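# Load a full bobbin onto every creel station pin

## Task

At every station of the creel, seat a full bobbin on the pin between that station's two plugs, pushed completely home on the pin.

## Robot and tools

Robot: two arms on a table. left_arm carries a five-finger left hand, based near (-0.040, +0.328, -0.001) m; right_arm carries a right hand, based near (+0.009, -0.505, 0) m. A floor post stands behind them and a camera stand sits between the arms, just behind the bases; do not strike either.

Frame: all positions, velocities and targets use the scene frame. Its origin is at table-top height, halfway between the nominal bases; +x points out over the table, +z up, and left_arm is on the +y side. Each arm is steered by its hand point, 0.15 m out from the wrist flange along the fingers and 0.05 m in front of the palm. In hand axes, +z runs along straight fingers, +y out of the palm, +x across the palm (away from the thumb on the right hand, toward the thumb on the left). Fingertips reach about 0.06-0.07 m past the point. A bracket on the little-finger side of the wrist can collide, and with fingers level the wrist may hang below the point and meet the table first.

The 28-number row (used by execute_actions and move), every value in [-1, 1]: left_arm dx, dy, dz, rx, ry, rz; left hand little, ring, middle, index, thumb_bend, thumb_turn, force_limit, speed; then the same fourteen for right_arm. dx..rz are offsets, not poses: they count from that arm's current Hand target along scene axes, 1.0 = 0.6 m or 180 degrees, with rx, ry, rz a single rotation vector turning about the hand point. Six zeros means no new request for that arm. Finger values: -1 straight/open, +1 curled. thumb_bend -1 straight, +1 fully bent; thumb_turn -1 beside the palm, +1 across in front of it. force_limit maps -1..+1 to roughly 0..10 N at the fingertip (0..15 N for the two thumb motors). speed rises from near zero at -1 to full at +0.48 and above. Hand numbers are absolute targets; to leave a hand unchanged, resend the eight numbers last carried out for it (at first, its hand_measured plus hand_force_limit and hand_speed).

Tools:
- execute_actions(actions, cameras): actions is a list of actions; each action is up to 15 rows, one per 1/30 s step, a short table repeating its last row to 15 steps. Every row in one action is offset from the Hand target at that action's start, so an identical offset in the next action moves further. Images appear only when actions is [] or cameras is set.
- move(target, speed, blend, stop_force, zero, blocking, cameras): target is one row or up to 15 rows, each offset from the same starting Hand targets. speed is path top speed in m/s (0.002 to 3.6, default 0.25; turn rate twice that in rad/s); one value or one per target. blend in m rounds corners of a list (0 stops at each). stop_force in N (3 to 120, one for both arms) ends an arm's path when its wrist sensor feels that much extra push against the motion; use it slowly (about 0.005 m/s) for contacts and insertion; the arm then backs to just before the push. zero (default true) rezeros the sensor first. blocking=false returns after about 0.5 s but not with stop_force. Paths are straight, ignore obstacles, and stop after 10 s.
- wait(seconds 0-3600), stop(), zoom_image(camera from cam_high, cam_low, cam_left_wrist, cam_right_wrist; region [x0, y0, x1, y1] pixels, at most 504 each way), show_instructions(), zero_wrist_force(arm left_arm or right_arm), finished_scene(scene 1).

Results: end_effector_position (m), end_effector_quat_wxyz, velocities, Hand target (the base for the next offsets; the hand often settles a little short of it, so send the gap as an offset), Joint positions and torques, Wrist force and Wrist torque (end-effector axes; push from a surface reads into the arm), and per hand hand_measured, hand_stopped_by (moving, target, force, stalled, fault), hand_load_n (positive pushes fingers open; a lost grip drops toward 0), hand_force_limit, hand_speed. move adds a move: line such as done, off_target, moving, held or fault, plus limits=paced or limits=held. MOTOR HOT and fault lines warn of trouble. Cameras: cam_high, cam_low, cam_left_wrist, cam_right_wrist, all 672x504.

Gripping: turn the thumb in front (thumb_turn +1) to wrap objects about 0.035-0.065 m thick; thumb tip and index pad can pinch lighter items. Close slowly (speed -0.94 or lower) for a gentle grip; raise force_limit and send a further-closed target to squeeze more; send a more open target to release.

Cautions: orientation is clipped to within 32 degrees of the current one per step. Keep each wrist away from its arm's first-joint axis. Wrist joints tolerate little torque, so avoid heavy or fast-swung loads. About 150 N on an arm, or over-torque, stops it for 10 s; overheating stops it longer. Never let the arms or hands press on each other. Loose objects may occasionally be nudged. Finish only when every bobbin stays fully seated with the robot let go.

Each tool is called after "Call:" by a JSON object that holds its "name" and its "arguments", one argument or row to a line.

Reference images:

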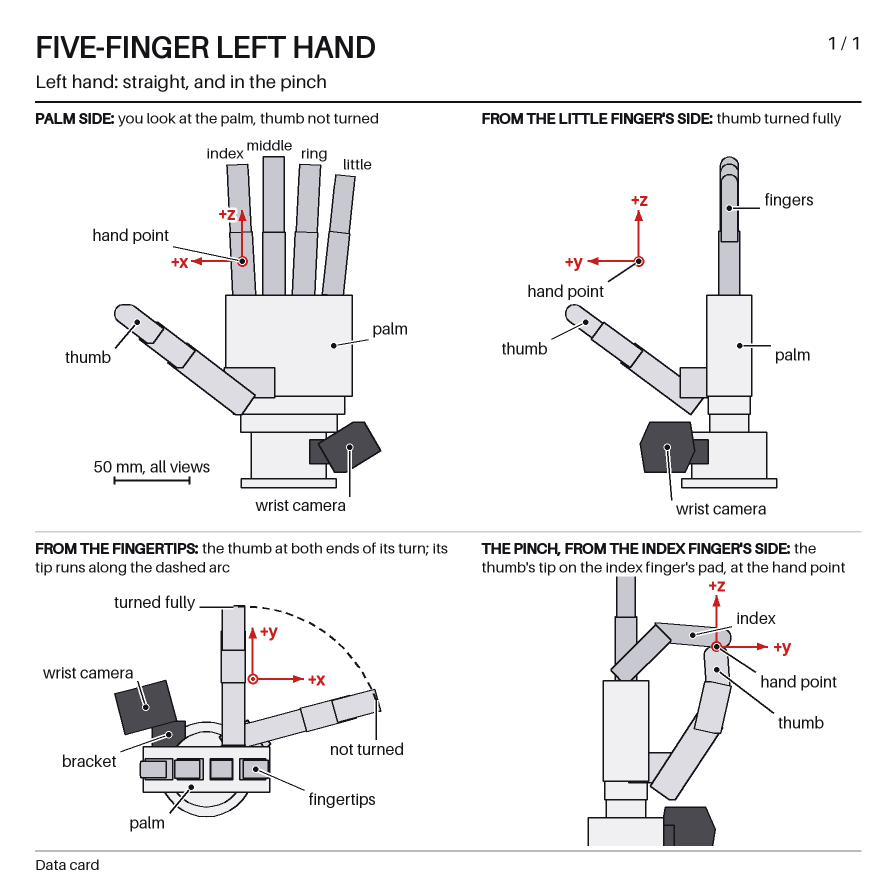

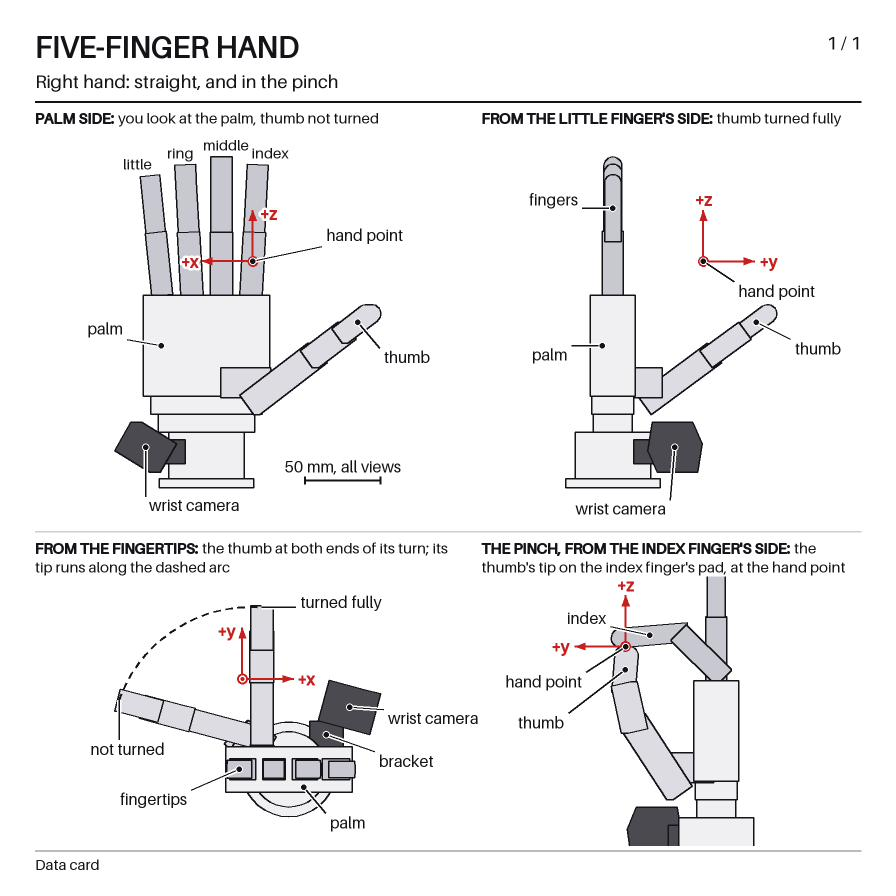

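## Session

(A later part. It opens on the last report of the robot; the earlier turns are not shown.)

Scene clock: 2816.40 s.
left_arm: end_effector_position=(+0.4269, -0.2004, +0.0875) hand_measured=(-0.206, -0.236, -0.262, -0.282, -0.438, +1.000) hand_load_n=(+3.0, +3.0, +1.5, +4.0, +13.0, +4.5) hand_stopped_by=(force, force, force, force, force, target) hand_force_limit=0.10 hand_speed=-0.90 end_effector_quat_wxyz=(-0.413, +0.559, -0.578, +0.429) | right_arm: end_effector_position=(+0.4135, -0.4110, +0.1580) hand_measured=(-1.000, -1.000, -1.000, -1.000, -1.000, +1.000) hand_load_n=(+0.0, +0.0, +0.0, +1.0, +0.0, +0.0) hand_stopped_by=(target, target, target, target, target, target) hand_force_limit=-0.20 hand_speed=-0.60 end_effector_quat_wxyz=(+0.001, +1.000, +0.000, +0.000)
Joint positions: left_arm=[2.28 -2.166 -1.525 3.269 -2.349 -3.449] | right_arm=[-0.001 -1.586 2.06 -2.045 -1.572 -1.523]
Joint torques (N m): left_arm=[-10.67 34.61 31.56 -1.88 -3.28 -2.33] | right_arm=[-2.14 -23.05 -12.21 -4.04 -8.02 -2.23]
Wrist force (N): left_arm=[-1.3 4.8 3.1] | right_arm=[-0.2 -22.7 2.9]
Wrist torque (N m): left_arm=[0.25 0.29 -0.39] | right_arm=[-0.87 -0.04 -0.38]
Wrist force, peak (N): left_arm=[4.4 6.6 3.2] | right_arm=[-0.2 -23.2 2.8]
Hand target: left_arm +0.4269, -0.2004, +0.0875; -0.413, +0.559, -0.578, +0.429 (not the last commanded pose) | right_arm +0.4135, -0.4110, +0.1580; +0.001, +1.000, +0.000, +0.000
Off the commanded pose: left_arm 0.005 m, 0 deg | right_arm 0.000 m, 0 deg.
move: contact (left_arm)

Call:
{"name": "wait", "arguments": {
  "seconds": 0.1,
  "cameras": ["cam_high"]
}}

Call:
{"name": "zoom_image", "arguments": {
  "camera": "cam_high",
  "region": [290, 145, 335, 190]
}}

Scene clock: 2822.40 s.
left_arm: end_effector_position=(+0.4269, -0.2004, +0.0875) hand_measured=(-0.206, -0.236, -0.262, -0.282, -0.438, +1.000) hand_load_n=(+2.5, +3.0, +1.0, +4.0, +13.0, +4.5) hand_stopped_by=(force, force, force, force, force, target) hand_force_limit=0.10 hand_speed=-0.90 end_effector_quat_wxyz=(-0.413, +0.559, -0.578, +0.429) | right_arm: end_effector_position=(+0.4135, -0.4110, +0.1580) hand_measured=(-1.000, -1.000, -1.000, -1.000, -1.000, +1.000) hand_load_n=(+0.0, +0.0, +0.0, +1.0, -0.5, +0.0) hand_stopped_by=(target, target, target, target, target, target) hand_force_limit=-0.20 hand_speed=-0.60 end_effector_quat_wxyz=(+0.001, +1.000, +0.000, +0.000)
Joint positions: left_arm=[2.28 -2.166 -1.525 3.269 -2.349 -3.449] | right_arm=[-0.001 -1.586 2.06 -2.045 -1.572 -1.523]
Joint torques (N m): left_arm=[-10.27 34.57 31.85 -1.57 -2.16 -2.17] | right_arm=[-2.26 -23.22 -12.74 -4.43 -7.76 -2.3]
Wrist force (N): left_arm=[-0.9 4.2 2.4] | right_arm=[-0.5 -23.1 2.4]
Wrist torque (N m): left_arm=[0.24 0.20 -0.37] | right_arm=[-0.91 -0.01 -0.39]
Wrist force, peak (N): left_arm=[-0.7 5.4 3.5] | right_arm=[-0.4 -23.3 2.5]
Hand target: left_arm +0.4269, -0.2004, +0.0875; -0.413, +0.559, -0.578, +0.429 (not the last commanded pose) | right_arm +0.4135, -0.4110, +0.1580; +0.001, +1.000, +0.000, +0.000
Off the commanded pose: left_arm 0.005 m, 0 deg | right_arm 0.000 m, 0 deg.
wait: 0.10 s; at rest from the start

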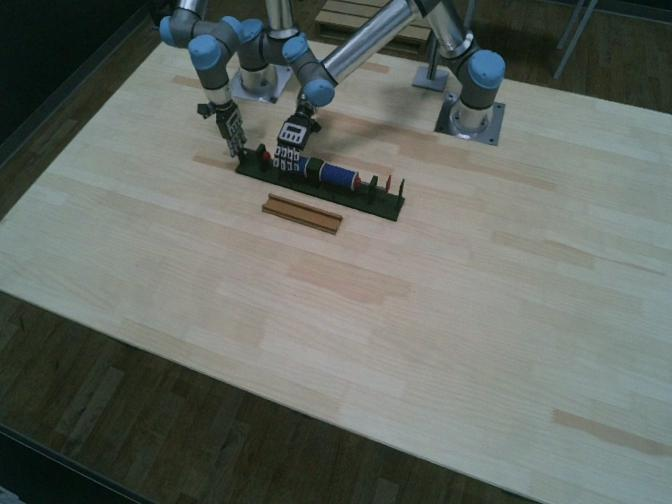

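Scaled by 11.200 from the camera's image (finer frame: 960x720).

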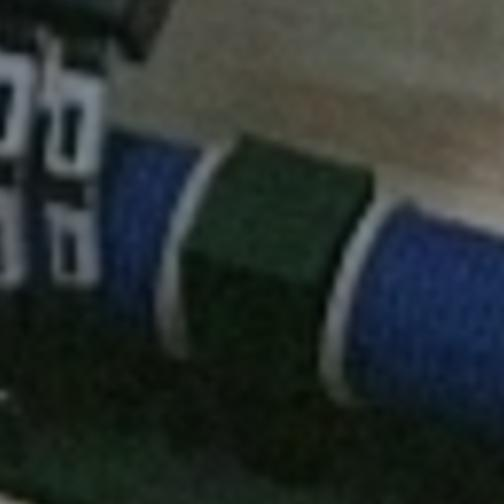

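Call:
{"name": "zoom_image", "arguments": {
  "camera": "cam_high",
  "region": [296, 150, 320, 174]
}}

Call:
{"name": "zoom_image", "arguments": {
  "camera": "cam_high",
  "region": [312, 158, 336, 182]
}}

Scaled by 21.000 from the camera's image (finer frame: 960x720).

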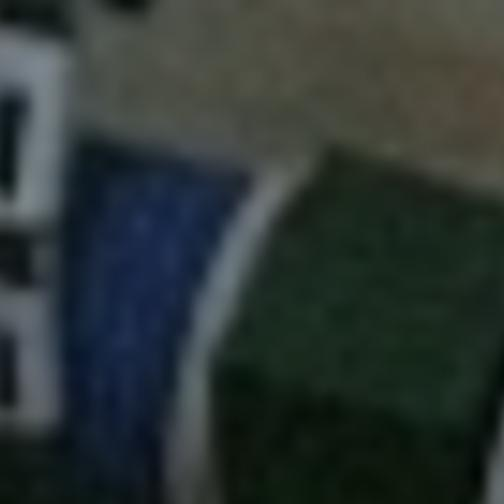

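Scaled by 21.000 from the camera's image (finer frame: 960x720).

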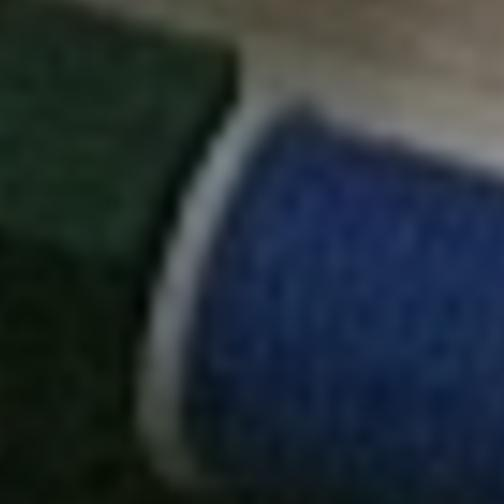

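Call:
{"name": "move", "arguments": {
  "target": [
    [0,0.015,-0.0008,0,0,0,0.3,0.3,0.3,0.3,0.5,1,0.1,-0.9,0,0,0,0,0,0,-1,-1,-1,-1,-1,1,-0.2,-0.6]
  ],
  "speed": 0.006,
  "stop_force": 12
}}

Scene clock: 2845.33 s.
left_arm: end_effector_position=(+0.4269, -0.1944, +0.0872) hand_measured=(-0.206, -0.234, -0.262, -0.282, -0.438, +1.000) hand_load_n=(+0.0, +1.5, +0.5, +4.0, +14.0, +8.0) hand_stopped_by=(force, force, force, force, force, target) hand_force_limit=0.10 hand_speed=-0.90 end_effector_quat_wxyz=(-0.413, +0.559, -0.578, +0.429) | right_arm: end_effector_position=(+0.4135, -0.4110, +0.1580) hand_measured=(-1.000, -1.000, -1.000, -1.000, -1.000, +1.000) hand_load_n=(+0.0, +0.0, +0.0, +1.0, +0.0, +0.0) hand_stopped_by=(target, target, target, target, target, target) hand_force_limit=-0.20 hand_speed=-0.60 end_effector_quat_wxyz=(+0.001, +1.000, +0.000, +0.000)
Joint positions: left_arm=[2.288 -2.154 -1.546 3.281 -2.342 -3.444] | right_arm=[-0.001 -1.586 2.06 -2.045 -1.572 -1.523]
Joint torques (N m): left_arm=[-5.36 34.45 30.54 -2.44 -5.84 -1.93] | right_arm=[-2.01 -22.76 -11.25 -4.19 -8.08 -2.27]
Wrist force (N): left_arm=[7.4 8.4 -0.2] | right_arm=[-0.3 -22.7 3.1]
Wrist torque (N m): left_arm=[0.50 -0.10 -0.38] | right_arm=[-0.88 -0.01 -0.39]
Wrist force, peak (N): left_arm=[12.9 8.6 0.2] | right_arm=[0.0 -23.3 3.1]
Hand target: left_arm +0.4269, -0.1944, +0.0872; -0.413, +0.559, -0.578, +0.429 (not the last commanded pose) | right_arm +0.4135, -0.4110, +0.1580; +0.001, +1.000, +0.000, +0.000
Off the commanded pose: left_arm 0.003 m, 0 deg | right_arm 0.000 m, 0 deg.
move: contact (left_arm)

Call:
{"name": "wait", "arguments": {
  "seconds": 0.1,
  "cameras": ["cam_high","cam_left_wrist"]
}}

Call:
{"name": "zoom_image", "arguments": {
  "camera": "cam_high",
  "region": [290, 145, 335, 190]
}}

Call:
{"name": "zoom_image", "arguments": {
  "camera": "cam_high",
  "region": [296, 150, 320, 174]
}}

Scene clock: 2851.37 s.
left_arm: end_effector_position=(+0.4269, -0.1944, +0.0872) hand_measured=(-0.206, -0.234, -0.262, -0.282, -0.438, +1.000) hand_load_n=(+0.0, +1.0, +0.5, +4.0, +13.5, +7.5) hand_stopped_by=(force, force, force, force, force, target) hand_force_limit=0.10 hand_speed=-0.90 end_effector_quat_wxyz=(-0.413, +0.559, -0.578, +0.429) | right_arm: end_effector_position=(+0.4135, -0.4110, +0.1580) hand_measured=(-1.000, -1.000, -1.000, -1.000, -1.000, +1.000) hand_load_n=(+0.0, +0.0, +0.0, +1.0, +0.0, +0.0) hand_stopped_by=(target, target, target, target, target, target) hand_force_limit=-0.20 hand_speed=-0.60 end_effector_quat_wxyz=(+0.001, +1.000, +0.000, +0.000)
Joint positions: left_arm=[2.288 -2.154 -1.546 3.281 -2.342 -3.444] | right_arm=[-0.001 -1.586 2.06 -2.045 -1.572 -1.523]
Joint torques (N m): left_arm=[-5.11 35.13 31.15 -1.37 -3.09 -1.91] | right_arm=[-0.27 -22.14 -12.36 -4.16 -7.69 -2.19]
Wrist force (N): left_arm=[7.5 8.2 -0.2] | right_arm=[-0.1 -23.0 3.0]
Wrist torque (N m): left_arm=[0.48 -0.10 -0.36] | right_arm=[-0.92 -0.04 -0.38]
Wrist force, peak (N): left_arm=[7.6 8.6 -0.4] | right_arm=[-0.5 -23.3 2.6]
Hand target: left_arm +0.4269, -0.1944, +0.0872; -0.413, +0.559, -0.578, +0.429 (not the last commanded pose) | right_arm +0.4135, -0.4110, +0.1580; +0.001, +1.000, +0.000, +0.000
Off the commanded pose: left_arm 0.003 m, 0 deg | right_arm 0.000 m, 0 deg.
wait: 0.10 s; at rest from the start
cam_left_wrist: T_world_to_cam=[[0.27556, -0.30659, 0.91108, -0.25402], [-0.58259, -0.80715, -0.09541, 0.09887], [0.76463, -0.5045, -0.40103, -0.27533]] pos_world=[0.33812, -0.13698, 0.13045]

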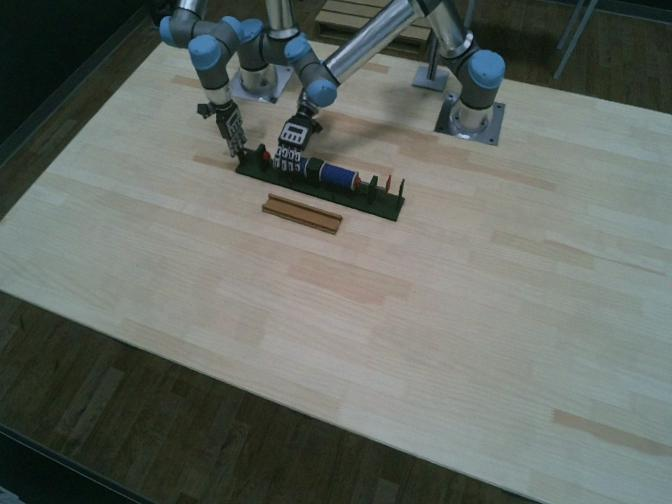

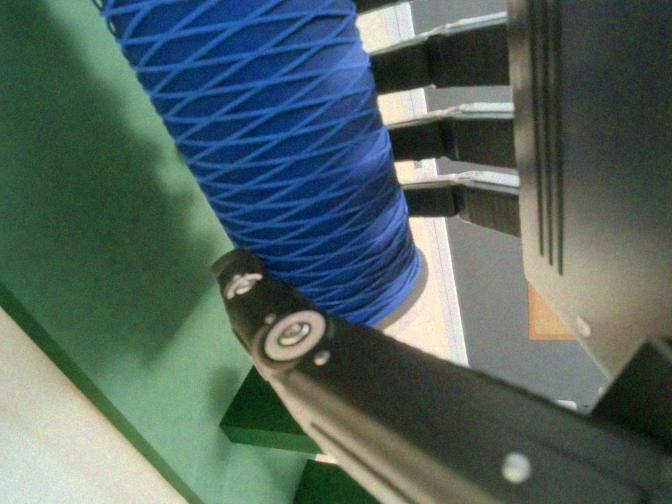

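Scaled by 11.200 from the camera's image (finer frame: 960x720).

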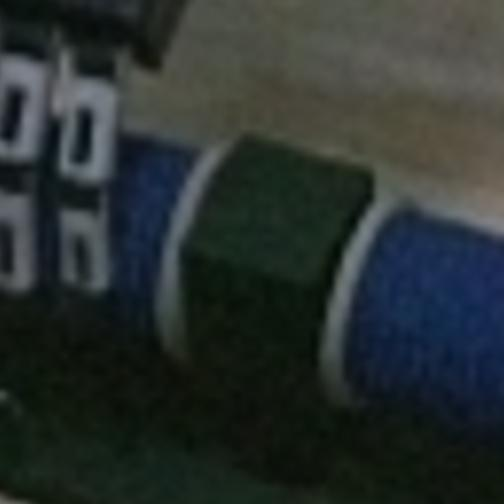

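Scaled by 21.000 from the camera's image (finer frame: 960x720).

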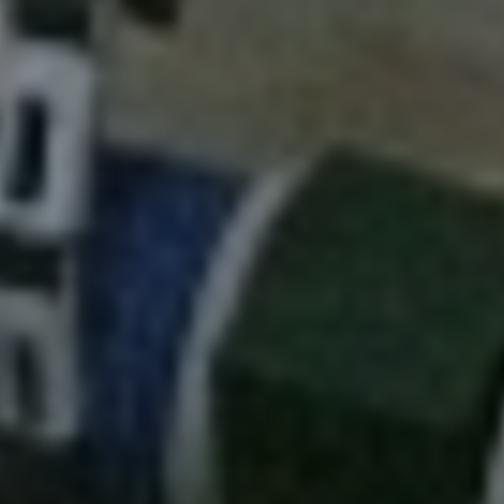

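Call:
{"name": "move", "arguments": {
  "target": [
    [0,0,-0.0012,0,0,0,0.3,0.3,0.3,0.3,0.5,1,0.1,-0.9,0.002,0.04,0,0,0,0,-1,-1,-1,-1,-1,1,-0.2,-0.6]
  ],
  "speed": 0.02
}}

Scene clock: 2883.97 s.
left_arm: end_effector_position=(+0.4269, -0.1944, +0.0865) hand_measured=(-0.206, -0.234, -0.262, -0.282, -0.438, +1.000) hand_load_n=(+0.5, +1.5, +0.5, +4.0, +13.5, +7.5) hand_stopped_by=(force, force, force, force, force, target) hand_force_limit=0.10 hand_speed=-0.90 end_effector_quat_wxyz=(-0.413, +0.559, -0.578, +0.429) | right_arm: end_effector_position=(+0.4147, -0.3869, +0.1580) hand_measured=(-1.000, -1.000, -1.000, -1.000, -1.000, +1.000) hand_load_n=(+0.0, +0.0, +0.0, +1.0, +0.0, +0.0) hand_stopped_by=(target, target, target, target, target, target) hand_force_limit=-0.20 hand_speed=-0.60 end_effector_quat_wxyz=(+0.001, +1.000, +0.000, +0.000) end_effector_velocity=(+0.000, -0.001, +0.000) end_effector_angular_velocity=(+0.000, -0.001, +0.002)
Joint positions: left_arm=[2.288 -2.155 -1.546 3.282 -2.342 -3.444] | right_arm=[0.052 -1.562 2.036 -2.045 -1.572 -1.47]
Joint velocities: left_arm=[within noise] | right_arm=[-0.003 -0.001 0 0 0 -0.005]
Joint torques (N m): left_arm=[-4.55 34.81 4.47 1.97 -0.19 -1.99] | right_arm=[-9.98 -24.12 -13.1 -1.56 -6.16 -2.5]
Wrist force (N): left_arm=[6.9 5.2 -0.9] | right_arm=[-3.3 -15.2 1.3]
Wrist torque (N m): left_arm=[0.38 -0.10 -0.23] | right_arm=[-0.56 0.04 -0.51]
Wrist force, peak (N): left_arm=[8.1 8.5 -0.1] | right_arm=[-0.2 -23.3 2.8]
Hand target: left_arm +0.4269, -0.1944, +0.0865; -0.413, +0.559, -0.578, +0.429 | right_arm +0.4147, -0.3870, +0.1580; +0.001, +1.000, +0.000, +0.000
Off the commanded pose: left_arm 0.000 m, 0 deg | right_arm 0.000 m, 0 deg.
move: done

Call:
{"name": "move", "arguments": {
  "target": [
    [0,0,0,0,0,0,0.3,0.3,0.3,0.3,0.5,1,0.1,-0.9,0.001,0.0117,0,0,0,0,-1,-1,-1,-1,-1,1,-0.2,-0.6]
  ],
  "speed": 0.01
}}

Scene clock: 2890.20 s.
left_arm: end_effector_position=(+0.4269, -0.1944, +0.0865) hand_measured=(-0.206, -0.234, -0.262, -0.282, -0.438, +1.000) hand_load_n=(+0.5, +1.0, +0.0, +3.5, +14.5, +7.0) hand_stopped_by=(force, force, force, force, force, target) hand_force_limit=0.10 hand_speed=-0.90 end_effector_quat_wxyz=(-0.413, +0.559, -0.578, +0.429) | right_arm: end_effector_position=(+0.4153, -0.3798, +0.1580) hand_measured=(-1.000, -1.000, -1.000, -1.000, -1.000, +1.000) hand_load_n=(+0.0, +0.0, +0.0, +0.0, -0.5, +0.0) hand_stopped_by=(target, target, target, target, target, target) hand_force_limit=-0.20 hand_speed=-0.60 end_effector_quat_wxyz=(+0.001, +1.000, +0.000, +0.000)
Joint positions: left_arm=[2.288 -2.155 -1.546 3.282 -2.342 -3.444] | right_arm=[0.068 -1.554 2.028 -2.045 -1.572 -1.454]
Joint torques (N m): left_arm=[-5.14 45.69 14.04 -1.99 -0.27 -1.38] | right_arm=[-3.99 -15.45 -20.72 -0.16 2.03 -0.43]
Wrist force (N): left_arm=[6.9 8.1 -1.5] | right_arm=[0.1 -1.9 0.7]
Wrist torque (N m): left_arm=[0.53 -0.17 -0.23] | right_arm=[-0.22 -0.11 -0.24]
Wrist force, peak (N): left_arm=[7.1 8.6 -1.4] | right_arm=[-3.4 -15.4 1.4]
Hand target: left_arm +0.4269, -0.1944, +0.0865; -0.413, +0.559, -0.578, +0.429 | right_arm +0.4153, -0.3799, +0.1580; +0.001, +1.000, +0.000, +0.000
Off the commanded pose: left_arm 0.000 m, 0 deg | right_arm 0.000 m, 0 deg.
move: done

Call:
{"name": "move", "arguments": {
  "target": [
    [0,0,0,0,0,0,0.3,0.3,0.3,0.3,0.5,1,0.1,-0.9,0,0.008,0,0,0,0,-1,-1,-1,-1,-1,1,-0.2,-0.6]
  ],
  "speed": 0.02,
  "cameras": ["cam_left_wrist","cam_right_wrist"]
}}

Scene clock: 2896.77 s.
left_arm: end_effector_position=(+0.4269, -0.1944, +0.0865) hand_measured=(-0.206, -0.234, -0.262, -0.282, -0.438, +1.000) hand_load_n=(+0.5, +1.0, +0.0, +3.5, +14.0, +7.0) hand_stopped_by=(force, force, force, force, force, target) hand_force_limit=0.10 hand_speed=-0.90 end_effector_quat_wxyz=(-0.413, +0.559, -0.578, +0.429) | right_arm: end_effector_position=(+0.4153, -0.3750, +0.1580) hand_measured=(-1.000, -1.000, -1.000, -1.000, -1.000, +1.000) hand_load_n=(+0.0, +0.0, +0.0, +0.0, +0.0, +0.0) hand_stopped_by=(target, target, target, target, target, target) hand_force_limit=-0.20 hand_speed=-0.60 end_effector_quat_wxyz=(+0.001, +1.000, +0.000, +0.000)
Joint positions: left_arm=[2.288 -2.155 -1.546 3.282 -2.342 -3.444] | right_arm=[0.078 -1.549 2.024 -2.045 -1.572 -1.444]
Joint torques (N m): left_arm=[-4.52 46.33 18.03 -1.84 -0.2 -1.09] | right_arm=[-6.21 -21.34 -14.69 0.13 1.61 -1.94]
Wrist force (N): left_arm=[6.8 8.1 -2.2] | right_arm=[0.1 -1.9 0.8]
Wrist torque (N m): left_arm=[0.61 -0.16 -0.25] | right_arm=[-0.23 -0.11 -0.23]
Wrist force, peak (N): left_arm=[7.0 8.5 -1.9] | right_arm=[0.1 -2.4 0.7]
Hand target: left_arm +0.4269, -0.1944, +0.0865; -0.413, +0.559, -0.578, +0.429 | right_arm +0.4153, -0.3751, +0.1580; +0.001, +1.000, +0.000, +0.000
Off the commanded pose: left_arm 0.000 m, 0 deg | right_arm 0.000 m, 0 deg.
move: done
cam_left_wrist: T_world_to_cam=[[0.27556, -0.30659, 0.91108, -0.25338], [-0.58259, -0.80715, -0.09541, 0.09881], [0.76463, -0.5045, -0.40103, -0.27561]] pos_world=[0.33812, -0.13698, 0.12975]
cam_right_wrist: T_world_to_cam=[[0.22168, -0.97487, 0.0222, -0.45938], [-0.81727, -0.17333, 0.54957, 0.18115], [-0.53191, -0.13997, -0.83516, 0.41851]] pos_world=[0.47249, -0.35786, 0.26016]

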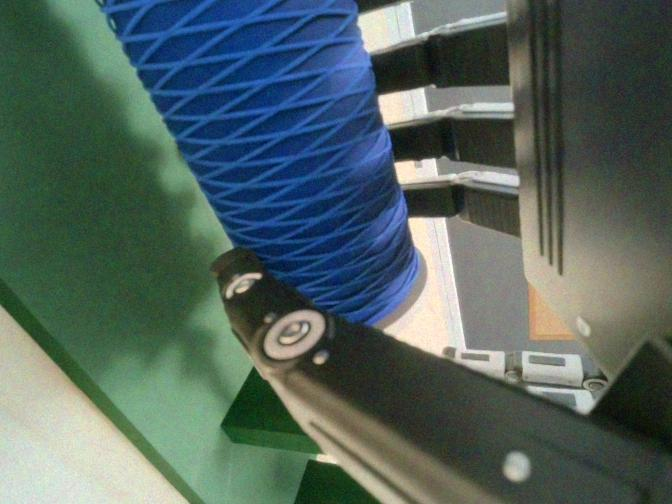

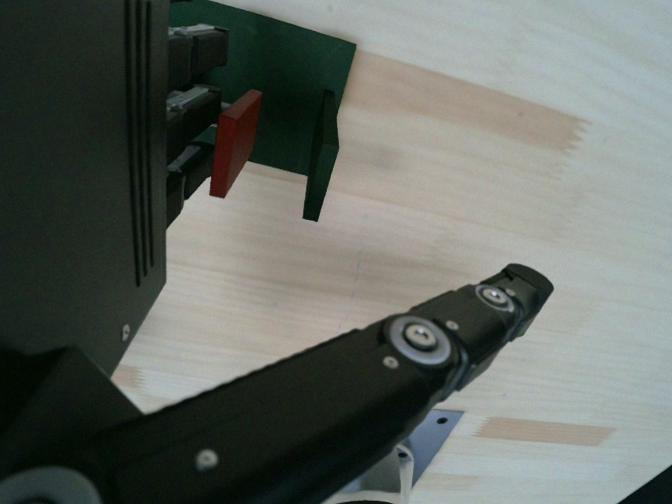

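Call:
{"name": "move", "arguments": {
  "target": [
    [0,0,0,0,0,0,0.3,0.3,0.3,0.3,0.5,1,0.1,-0.9,0,0,0.22,0,0,0,-1,-1,-1,-1,-1,1,-0.2,-0.6]
  ],
  "speed": 0.12
}}

Call:
{"name": "move", "arguments": {
  "target": [
    [0,0,0,0,0,0,-0.52,-0.52,-0.52,-0.52,-0.45,1,-0.2,-0.85,0,0,0,0,0,0,-1,-1,-1,-1,-1,1,-0.2,-0.6]
  ],
  "speed": 0.1,
  "cameras": ["cam_left_wrist","cam_high"]
}}

Call:
{"name": "zoom_image", "arguments": {
  "camera": "cam_high",
  "region": [225, 110, 365, 215]
}}

Scene clock: 2908.30 s.
left_arm: end_effector_position=(+0.4269, -0.1944, +0.0865) hand_measured=(-0.206, -0.234, -0.262, -0.282, -0.438, +1.000) hand_load_n=(+0.5, +1.5, +0.5, +3.5, +14.5, +7.0) hand_stopped_by=(force, force, force, force, force, target) hand_force_limit=0.10 hand_speed=-0.90 end_effector_quat_wxyz=(-0.413, +0.559, -0.578, +0.429) | right_arm: end_effector_position=(+0.4153, -0.3752, +0.2900) hand_measured=(-1.000, -1.000, -1.000, -1.000, -1.000, +1.000) hand_load_n=(+0.0, +0.0, +0.0, +0.0, +0.0, +0.0) hand_stopped_by=(target, target, target, target, target, target) hand_force_limit=-0.20 hand_speed=-0.60 end_effector_quat_wxyz=(+0.001, +1.000, +0.000, +0.000)
Joint positions: left_arm=[2.288 -2.155 -1.546 3.282 -2.342 -3.444] | right_arm=[0.078 -1.645 1.763 -1.689 -1.572 -1.444]
Joint torques (N m): left_arm=[-4.88 46.75 25.27 -1.86 -0.1 -0.64] | right_arm=[4.72 -6.47 -26.47 -2.16 0.42 -0.24]
Wrist force (N): left_arm=[6.8 8.4 -1.2] | right_arm=[0.2 -2.0 0.6]
Wrist torque (N m): left_arm=[0.56 -0.14 -0.25] | right_arm=[-0.23 -0.11 -0.23]
Wrist force, peak (N): left_arm=[6.9 8.7 -1.5] | right_arm=[0.0 -2.1 1.7]
Hand target: left_arm +0.4269, -0.1944, +0.0865; -0.413, +0.559, -0.578, +0.429 | right_arm +0.4153, -0.3751, +0.2900; +0.001, +1.000, +0.000, +0.000
Off the commanded pose: left_arm 0.000 m, 0 deg | right_arm 0.000 m, 0 deg.
move: done

Scene clock: 2909.33 s.
left_arm: end_effector_position=(+0.4269, -0.1944, +0.0865) hand_measured=(-0.520, -0.520, -0.520, -0.520, -0.454, +1.000) hand_load_n=(+0.0, +0.0, +0.0, +0.0, +6.0, +3.0) hand_stopped_by=(target, target, target, target, force, target) hand_force_limit=-0.20 hand_speed=-0.85 end_effector_quat_wxyz=(-0.413, +0.559, -0.578, +0.429) | right_arm: end_effector_position=(+0.4153, -0.3751, +0.2900) hand_measured=(-1.000, -1.000, -1.000, -1.000, -1.000, +1.000) hand_load_n=(+0.0, +0.0, +0.0, +0.0, +0.0, +0.0) hand_stopped_by=(target, target, target, target, target, target) hand_force_limit=-0.20 hand_speed=-0.60 end_effector_quat_wxyz=(+0.001, +1.000, +0.000, +0.000)
Joint positions: left_arm=[2.288 -2.155 -1.546 3.282 -2.342 -3.444] | right_arm=[0.078 -1.645 1.763 -1.688 -1.572 -1.444]
Joint torques (N m): left_arm=[4.94 45.06 26.64 2.98 -0.16 -0.49] | right_arm=[4.16 -7.47 -28.22 0.12 1.9 -0.35]
Wrist force (N): left_arm=[2.2 5.0 -1.8] | right_arm=[0.1 -2.0 0.9]
Wrist torque (N m): left_arm=[0.26 -0.07 -0.25] | right_arm=[-0.24 -0.10 -0.23]
Wrist force, peak (N): left_arm=[9.8 11.2 -2.5] | right_arm=[0.2 -2.2 0.9]
Hand target: left_arm +0.4269, -0.1944, +0.0865; -0.413, +0.559, -0.578, +0.429 | right_arm +0.4153, -0.3751, +0.2900; +0.001, +1.000, +0.000, +0.000
Off the commanded pose: left_arm 0.000 m, 0 deg | right_arm 0.000 m, 0 deg.
move: done
cam_left_wrist: T_world_to_cam=[[0.27558, -0.3066, 0.91107, -0.25339], [-0.58264, -0.80712, -0.09538, 0.09882], [0.76458, -0.50454, -0.40106, -0.27559]] pos_world=[0.33812, -0.13698, 0.12975]
Images, in order (width x height): cam_high 672x504, cam_left_wrist 672x504.

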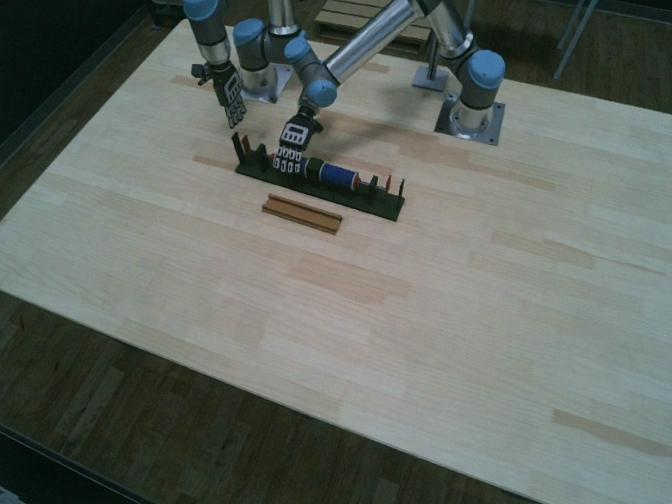

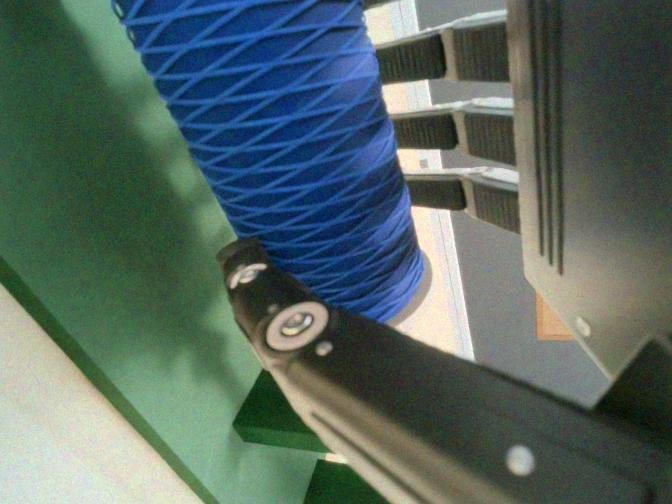

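Scaled by 3.600 from the camera's image (finer frame: 960x720).

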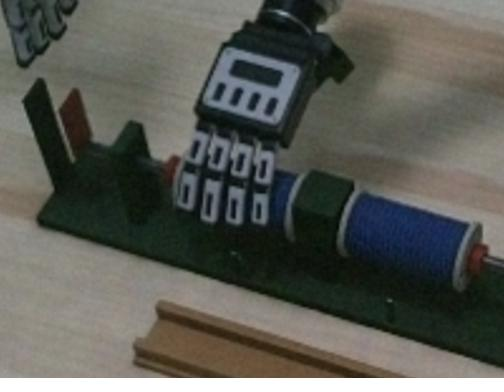

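Call:
{"name": "move", "arguments": {
  "target": [
    [0,0,0,0,0,0,-1,-1,-1,-1,-1,1,-0.2,-0.7,0,0,0,0,0,0,-1,-1,-1,-1,-1,1,-0.2,-0.6]
  ],
  "speed": 0.1
}}

Call:
{"name": "move", "arguments": {
  "target": [
    [-0.01,0,0.05,0,0,0,-1,-1,-1,-1,-1,1,-0.2,-0.7,0,0,0,0,0,0,-1,-1,-1,-1,-1,1,-0.2,-0.6]
  ],
  "speed": 0.04,
  "cameras": ["cam_left_wrist"]
}}

Scene clock: 2923.90 s.
left_arm: end_effector_position=(+0.4269, -0.1943, +0.0865) hand_measured=(-1.000, -1.000, -1.000, -1.000, -1.000, +1.000) hand_load_n=(+0.0, +0.0, +0.0, +0.0, +0.0, +0.0) hand_stopped_by=(target, target, target, target, target, target) hand_force_limit=-0.20 hand_speed=-0.70 end_effector_quat_wxyz=(-0.413, +0.559, -0.578, +0.429) | right_arm: end_effector_position=(+0.4153, -0.3751, +0.2900) hand_measured=(-1.000, -1.000, -1.000, -1.000, -1.000, +1.000) hand_load_n=(+0.0, +0.0, +0.0, +0.0, +0.0, +0.0) hand_stopped_by=(target, target, target, target, target, target) hand_force_limit=-0.20 hand_speed=-0.60 end_effector_quat_wxyz=(+0.001, +1.000, +0.000, +0.000)
Joint positions: left_arm=[2.288 -2.155 -1.546 3.282 -2.342 -3.444] | right_arm=[0.078 -1.645 1.763 -1.688 -1.572 -1.444]
Joint torques (N m): left_arm=[-5.07 33.91 26.12 -1.91 -0.17 -0.04] | right_arm=[1.23 -7.25 -27.87 0.04 2.08 -0.89]
Wrist force (N): left_arm=[-0.5 0.8 1.6] | right_arm=[0.1 -2.0 0.8]
Wrist torque (N m): left_arm=[0.09 0.05 -0.13] | right_arm=[-0.24 -0.11 -0.23]
Wrist force, peak (N): left_arm=[2.4 5.4 -2.0] | right_arm=[0.3 -2.3 0.9]
Hand target: left_arm +0.4269, -0.1944, +0.0865; -0.413, +0.559, -0.578, +0.429 | right_arm +0.4153, -0.3751, +0.2900; +0.001, +1.000, +0.000, +0.000
Off the commanded pose: left_arm 0.000 m, 0 deg | right_arm 0.000 m, 0 deg.
move: done

Scene clock: 2924.93 s.
left_arm: end_effector_position=(+0.4209, -0.1944, +0.1167) hand_measured=(-1.000, -1.000, -1.000, -1.000, -1.000, +1.000) hand_load_n=(+0.0, +0.0, +0.0, +0.0, +0.0, +0.5) hand_stopped_by=(target, target, target, target, target, target) hand_force_limit=-0.20 hand_speed=-0.70 end_effector_quat_wxyz=(-0.413, +0.559, -0.578, +0.429) end_effector_velocity=(+0.001, -0.002, -0.001) end_effector_angular_velocity=(-0.004, -0.004, -0.001) | right_arm: end_effector_position=(+0.4153, -0.3751, +0.2900) hand_measured=(-1.000, -1.000, -1.000, -1.000, -1.000, +1.000) hand_load_n=(+0.0, +0.0, -0.5, +0.0, -0.5, +0.0) hand_stopped_by=(target, target, target, target, target, target) hand_force_limit=-0.20 hand_speed=-0.60 end_effector_quat_wxyz=(+0.001, +1.000, +0.000, +0.000)
Joint positions: left_arm=[2.279 -2.114 -1.525 3.218 -2.35 -3.449] | right_arm=[0.078 -1.645 1.763 -1.688 -1.572 -1.444]
Joint velocities: left_arm=[-0.001 -0.003 0 0.008 0 0] | right_arm=[within noise]
Joint torques (N m): left_arm=[-0.25 32.78 11.19 2.06 -1.71 -1.71] | right_arm=[1.04 -5.23 -27.84 -0.02 1.78 -1.11]
Wrist force (N): left_arm=[0.0 0.4 1.5] | right_arm=[-0.1 -2.0 0.8]
Wrist torque (N m): left_arm=[0.01 0.00 -0.15] | right_arm=[-0.25 -0.08 -0.24]
Wrist force, peak (N): left_arm=[-0.5 1.4 2.0] | right_arm=[0.2 -2.0 0.9]
Hand target: left_arm +0.4209, -0.1944, +0.1165; -0.413, +0.559, -0.578, +0.429 | right_arm +0.4153, -0.3751, +0.2900; +0.001, +1.000, +0.000, +0.000
Off the commanded pose: left_arm 0.000 m, 0 deg | right_arm 0.000 m, 0 deg.
move: done
cam_left_wrist: T_world_to_cam=[[0.27547, -0.30642, 0.91117, -0.27923], [-0.58255, -0.80718, -0.09533, 0.09808], [0.76469, -0.50454, -0.40086, -0.25901]] pos_world=[0.33212, -0.13708, 0.15995]

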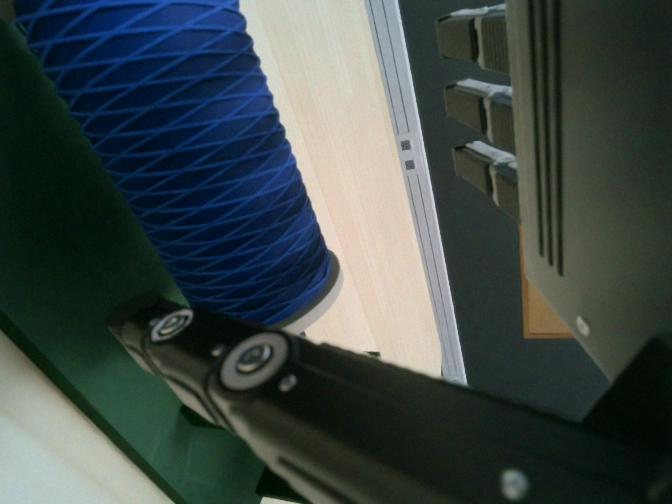

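Call:
{"name": "move", "arguments": {
  "target": [
    [0,0,0.2,0,0,0,-1,-1,-1,-1,-1,1,-0.2,-0.7,0,0,0,0,0,0,-1,-1,-1,-1,-1,1,-0.2,-0.6],
    [0.02,0.2123,0.2,0.1792,0.3218,0.0418,-1,-1,-1,-1,-1,1,-0.2,-0.7,0,0,0,0,0,0,-1,-1,-1,-1,-1,1,-0.2,-0.6],
    [0.02,0.2123,0.146,0.1792,0.3218,0.0418,-1,-1,-1,-1,-1,1,-0.2,-0.7,0,0,0,0,0,0,-1,-1,-1,-1,-1,1,-0.2,-0.6]
  ],
  "speed": 0.15,
  "blend": 0.02,
  "cameras": ["cam_left_wrist","cam_high","cam_low"]
}}

Scene clock: 2942.83 s.
left_arm: end_effector_position=(+0.4285, -0.1129, +0.2364) hand_measured=(-1.000, -1.000, -1.000, -1.000, -1.000, +1.000) hand_load_n=(+0.0, +0.0, +0.0, +0.0, +0.0, +0.0) hand_stopped_by=(target, target, target, target, target, target) hand_force_limit=-0.20 hand_speed=-0.70 end_effector_quat_wxyz=(+0.318, -0.607, +0.721, -0.105) end_effector_velocity=(-0.001, +0.001, +0.000) end_effector_angular_velocity=(+0.004, +0.005, +0.001) | right_arm: end_effector_position=(+0.4153, -0.3751, +0.2900) hand_measured=(-1.000, -1.000, -1.000, -1.000, -1.000, +1.000) hand_load_n=(+0.0, +0.0, +0.0, +0.0, -0.5, +0.0) hand_stopped_by=(target, target, target, target, target, target) hand_force_limit=-0.20 hand_speed=-0.60 end_effector_quat_wxyz=(+0.001, +1.000, +0.000, +0.000)
Joint positions: left_arm=[2.443 -2.356 -0.667 1.82 -2.161 -3.554] | right_arm=[0.078 -1.645 1.763 -1.688 -1.572 -1.444]
Joint velocities: left_arm=[0 -0.002 0.003 -0.008 0 -0.001] | right_arm=[within noise]
Joint torques (N m): left_arm=[-3.2 38.99 30.22 -4.59 -2.43 -2.25] | right_arm=[-1.5 -6.98 -29.23 -0.04 1.67 -1.81]
Wrist force (N): left_arm=[-0.8 0.1 1.4] | right_arm=[0.1 -1.8 0.8]
Wrist torque (N m): left_arm=[-0.09 0.09 -0.02] | right_arm=[-0.21 -0.10 -0.23]
Wrist force, peak (N): left_arm=[-0.2 2.3 2.1] | right_arm=[0.2 -2.2 0.9]
Hand target: left_arm +0.4285, -0.1129, +0.2365; +0.318, -0.607, +0.721, -0.105 (not the last commanded pose) | right_arm +0.4153, -0.3751, +0.2900; +0.001, +1.000, +0.000, +0.000
Off the commanded pose: left_arm 0.056 m, 24 deg | right_arm 0.000 m, 0 deg.
move: held (left_arm; a check stopped the path); path passed 1 of 3 targets; blend cut to 0.0162 m at target 2; limits=held
pose unreachable (left arm): on one or more control steps of this call, first in action 0 (counted from 0), this arm could not follow its commanded pose, so it was not sent that pose on those steps. It may still have moved: this result reports where it is.
cause: moving toward the commanded pose would bring a part of the arm too close to another arm (a part of this arm just beyond joint 4 (wrist 1) and a part of the right arm just beyond its joint 5 (wrist 2), 6 mm apart when this arm was first held).
cam_left_wrist: T_world_to_cam=[[0.75739, -0.50971, 0.40812, -0.47595], [-0.55026, -0.83472, -0.02132, 0.14535], [0.35153, -0.20842, -0.91268, 0.15582]] pos_world=[0.38569, -0.08879, 0.33956]
Images, in order (width x height): cam_high 672x504, cam_low 672x504, cam_left_wrist 672x504.

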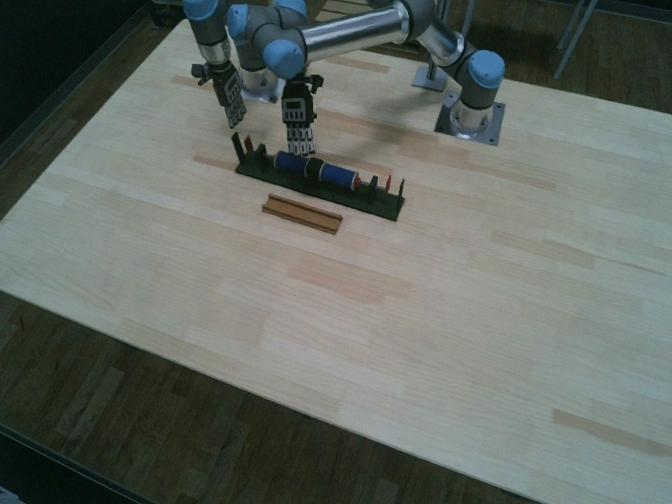

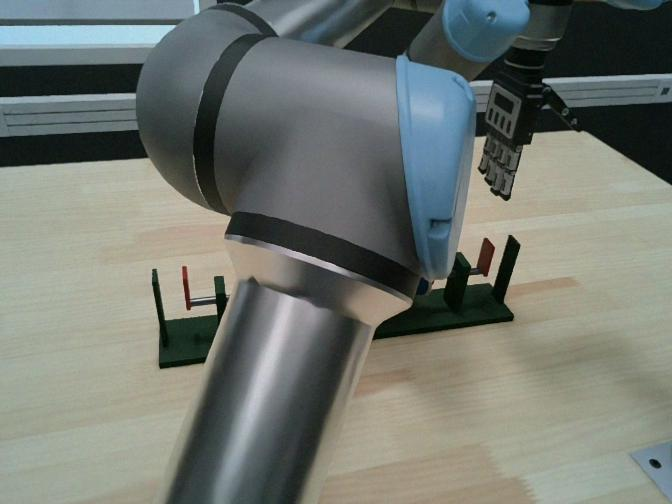

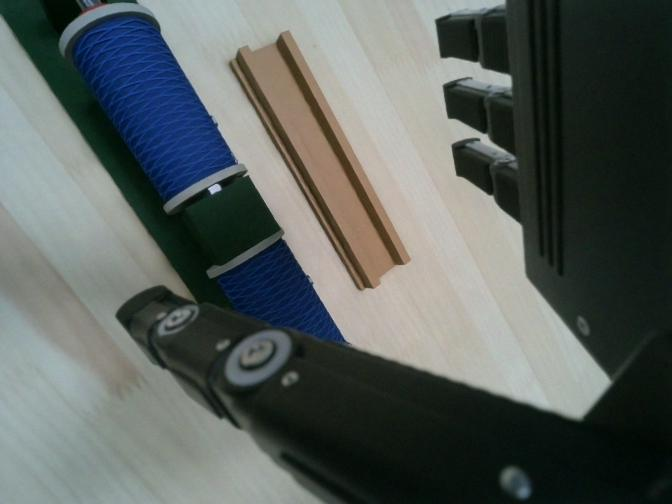

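Call:
{"name": "zoom_image", "arguments": {
  "camera": "cam_left_wrist",
  "region": [150, 150, 310, 300]
}}

Scaled by 3.150 from the camera's image (finer frame: 960x720).

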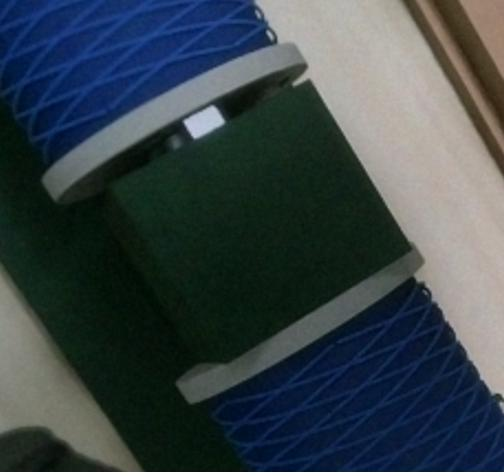

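Call:
{"name": "move", "arguments": {
  "target": [
    [0,0,0,0,0,0,-1,-1,-1,-1,-1,1,-0.2,-0.7,-0.2,-0.15,0.05,0,0,0,-1,-1,-1,-1,-1,1,-0.2,-0.6]
  ],
  "speed": 0.15
}}

Call:
{"name": "move", "arguments": {
  "target": [
    [0.007,0.118,0,-0.1144,-0.2056,-0.0266,-1,-1,-1,-1,-1,1,-0.2,-0.7,0,0,0,0,0,0,-1,-1,-1,-1,-1,1,-0.2,-0.6],
    [0.007,0.118,-0.119,-0.1144,-0.2056,-0.0266,-1,-1,-1,-1,-1,1,-0.2,-0.7,0,0,0,0,0,0,-1,-1,-1,-1,-1,1,-0.2,-0.6]
  ],
  "speed": 0.15,
  "blend": 0.02,
  "cameras": ["cam_left_wrist","cam_high"]
}}

Scene clock: 2980.03 s.
left_arm: end_effector_position=(+0.4285, -0.1129, +0.2365) hand_measured=(-1.000, -1.000, -1.000, -1.000, -1.000, +1.000) hand_load_n=(+0.0, -0.5, +0.0, +0.0, +0.0, +0.0) hand_stopped_by=(target, target, target, target, target, target) hand_force_limit=-0.20 hand_speed=-0.70 end_effector_quat_wxyz=(+0.318, -0.607, +0.721, -0.105) | right_arm: end_effector_position=(+0.2953, -0.4651, +0.3199) hand_measured=(-1.000, -1.000, -1.000, -1.000, -1.000, +1.000) hand_load_n=(+0.5, +0.0, +0.0, +0.0, -0.5, +0.0) hand_stopped_by=(target, target, target, target, target, target) hand_force_limit=-0.20 hand_speed=-0.60 end_effector_quat_wxyz=(+0.001, +1.000, +0.000, +0.000)
Joint positions: left_arm=[2.443 -2.356 -0.667 1.82 -2.16 -3.554] | right_arm=[-0.155 -2.025 1.959 -1.505 -1.572 -1.677]
Joint torques (N m): left_arm=[-3 40.22 30.52 -4.46 0.99 -2.2] | right_arm=[-5.55 -12.24 -25.42 -3.21 1.93 -1.07]
Wrist force (N): left_arm=[-0.6 0.4 1.3] | right_arm=[0.1 -1.7 0.9]
Wrist torque (N m): left_arm=[-0.03 0.06 -0.02] | right_arm=[-0.20 -0.11 -0.02]
Wrist force, peak (N): left_arm=[-1.3 0.2 1.6] | right_arm=[1.0 -2.8 1.0]
Hand target: left_arm +0.4285, -0.1129, +0.2365; +0.318, -0.607, +0.721, -0.105 | right_arm +0.2953, -0.4651, +0.3200; +0.001, +1.000, +0.000, +0.000
Off the commanded pose: left_arm 0.000 m, 0 deg | right_arm 0.000 m, 0 deg.
move: done

Scene clock: 2983.47 s.
left_arm: end_effector_position=(+0.4326, -0.0420, +0.1651) hand_measured=(-1.000, -1.000, -1.000, -1.000, -1.000, +1.000) hand_load_n=(+0.0, -0.5, +0.0, +0.0, +0.0, +0.0) hand_stopped_by=(target, target, target, target, target, target) hand_force_limit=-0.20 hand_speed=-0.70 end_effector_quat_wxyz=(-0.413, +0.558, -0.578, +0.429) | right_arm: end_effector_position=(+0.2953, -0.4651, +0.3200) hand_measured=(-1.000, -1.000, -1.000, -1.000, -1.000, +1.000) hand_load_n=(+0.0, +0.0, +0.0, +0.0, +0.0, +0.0) hand_stopped_by=(target, target, target, target, target, target) hand_force_limit=-0.20 hand_speed=-0.60 end_effector_quat_wxyz=(+0.001, +1.000, +0.000, +0.000)
Joint positions: left_arm=[2.545 -1.771 -1.874 3.3 -2.104 -3.324] | right_arm=[-0.155 -2.025 1.959 -1.505 -1.572 -1.678]
Joint torques (N m): left_arm=[-10.4 20.77 23.99 2.31 -1.43 2.75] | right_arm=[-7.26 -12.7 -27.25 0 1.92 -1.9]
Wrist force (N): left_arm=[-1.1 0.9 1.4] | right_arm=[-0.2 -2.0 0.8]
Wrist torque (N m): left_arm=[0.14 0.16 -0.17] | right_arm=[-0.24 -0.07 -0.04]
Wrist force, peak (N): left_arm=[-0.8 2.9 2.1] | right_arm=[-0.3 -2.3 0.8]
Hand target: left_arm +0.4327, -0.0421, +0.1651; -0.413, +0.558, -0.578, +0.429 | right_arm +0.2953, -0.4651, +0.3200; +0.001, +1.000, +0.000, +0.000
Off the commanded pose: left_arm 0.000 m, 0 deg | right_arm 0.000 m, 0 deg.
move: done
cam_left_wrist: T_world_to_cam=[[0.27485, -0.30624, 0.91141, -0.2797], [-0.5826, -0.80713, -0.09551, 0.23258], [0.76488, -0.50473, -0.40026, -0.17185]] pos_world=[0.34382, 0.01532, 0.20835]
Images, in order (width x height): cam_high 672x504, cam_left_wrist 672x504.

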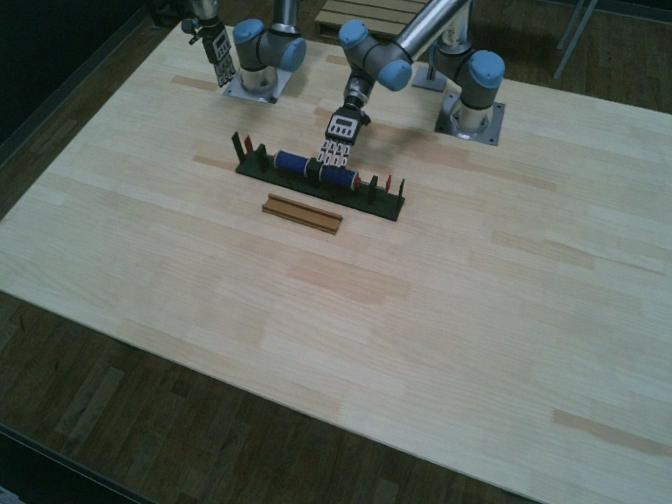

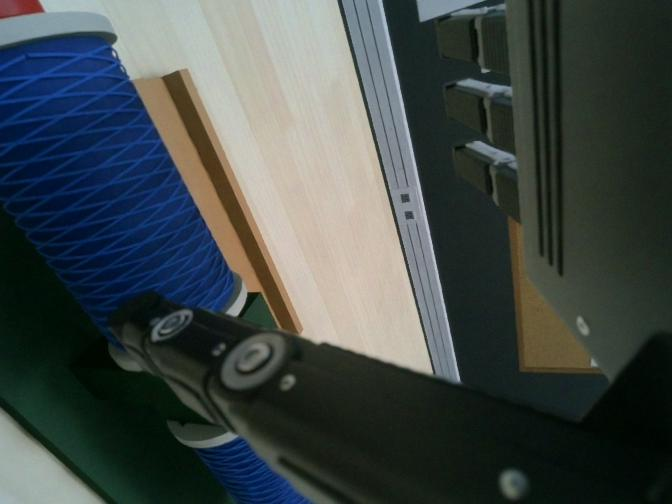

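Call:
{"name": "move", "arguments": {
  "target": [
    [0,0,-0.131,0,0,0,-1,-1,-1,-1,-1,1,-0.2,-0.7,0,0,0,0,0,0,-1,-1,-1,-1,-1,1,-0.2,-0.6]
  ],
  "speed": 0.04,
  "stop_force": 6,
  "cameras": ["cam_left_wrist"]
}}

Scene clock: 2994.20 s.
left_arm: end_effector_position=(+0.4327, -0.0421, +0.0865) hand_measured=(-1.000, -1.000, -1.000, -1.000, -1.000, +1.000) hand_load_n=(+0.0, +0.0, +0.0, +0.0, +0.0, +0.5) hand_stopped_by=(target, target, target, target, target, target) hand_force_limit=-0.20 hand_speed=-0.70 end_effector_quat_wxyz=(-0.413, +0.558, -0.578, +0.429) | right_arm: end_effector_position=(+0.2953, -0.4651, +0.3200) hand_measured=(-1.000, -1.000, -1.000, -1.000, -1.000, +1.000) hand_load_n=(+0.0, +0.0, +0.0, +0.0, +0.0, +0.0) hand_stopped_by=(target, target, target, target, target, target) hand_force_limit=-0.20 hand_speed=-0.60 end_effector_quat_wxyz=(+0.001, +1.000, +0.000, +0.000)
Joint positions: left_arm=[2.544 -1.883 -1.969 3.507 -2.104 -3.324] | right_arm=[-0.155 -2.025 1.959 -1.505 -1.572 -1.678]
Joint torques (N m): left_arm=[-9.5 34.92 28.98 -1.82 1.16 1.15] | right_arm=[-7.13 -12.1 -27.78 -0.31 1.95 -2.06]
Wrist force (N): left_arm=[-0.5 1.0 0.9] | right_arm=[-0.3 -2.2 0.8]
Wrist torque (N m): left_arm=[0.18 0.07 -0.17] | right_arm=[-0.27 -0.05 -0.06]
Wrist force, peak (N): left_arm=[-0.9 1.6 1.9] | right_arm=[-0.3 -2.2 0.8]
Hand target: left_arm +0.4327, -0.0421, +0.0865; -0.413, +0.558, -0.578, +0.429 | right_arm +0.2953, -0.4651, +0.3200; +0.001, +1.000, +0.000, +0.000
Off the commanded pose: left_arm 0.000 m, 0 deg | right_arm 0.000 m, 0 deg.
move: done
cam_left_wrist: T_world_to_cam=[[0.27473, -0.30627, 0.91144, -0.20793], [-0.58261, -0.80711, -0.0956, 0.22508], [0.76491, -0.50475, -0.40018, -0.20338]] pos_world=[0.34382, 0.01532, 0.12965]

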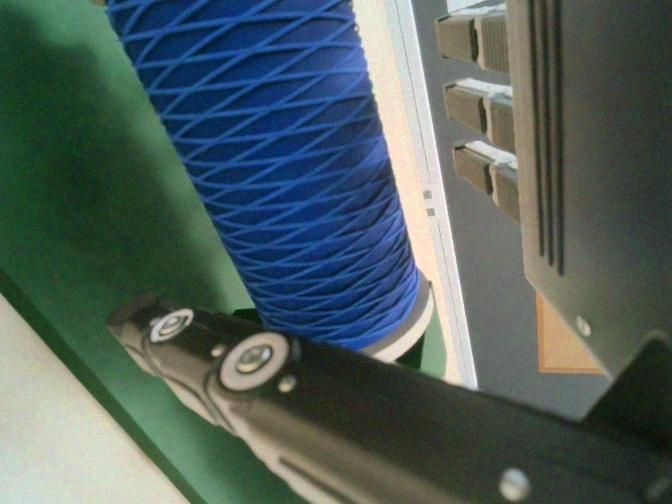

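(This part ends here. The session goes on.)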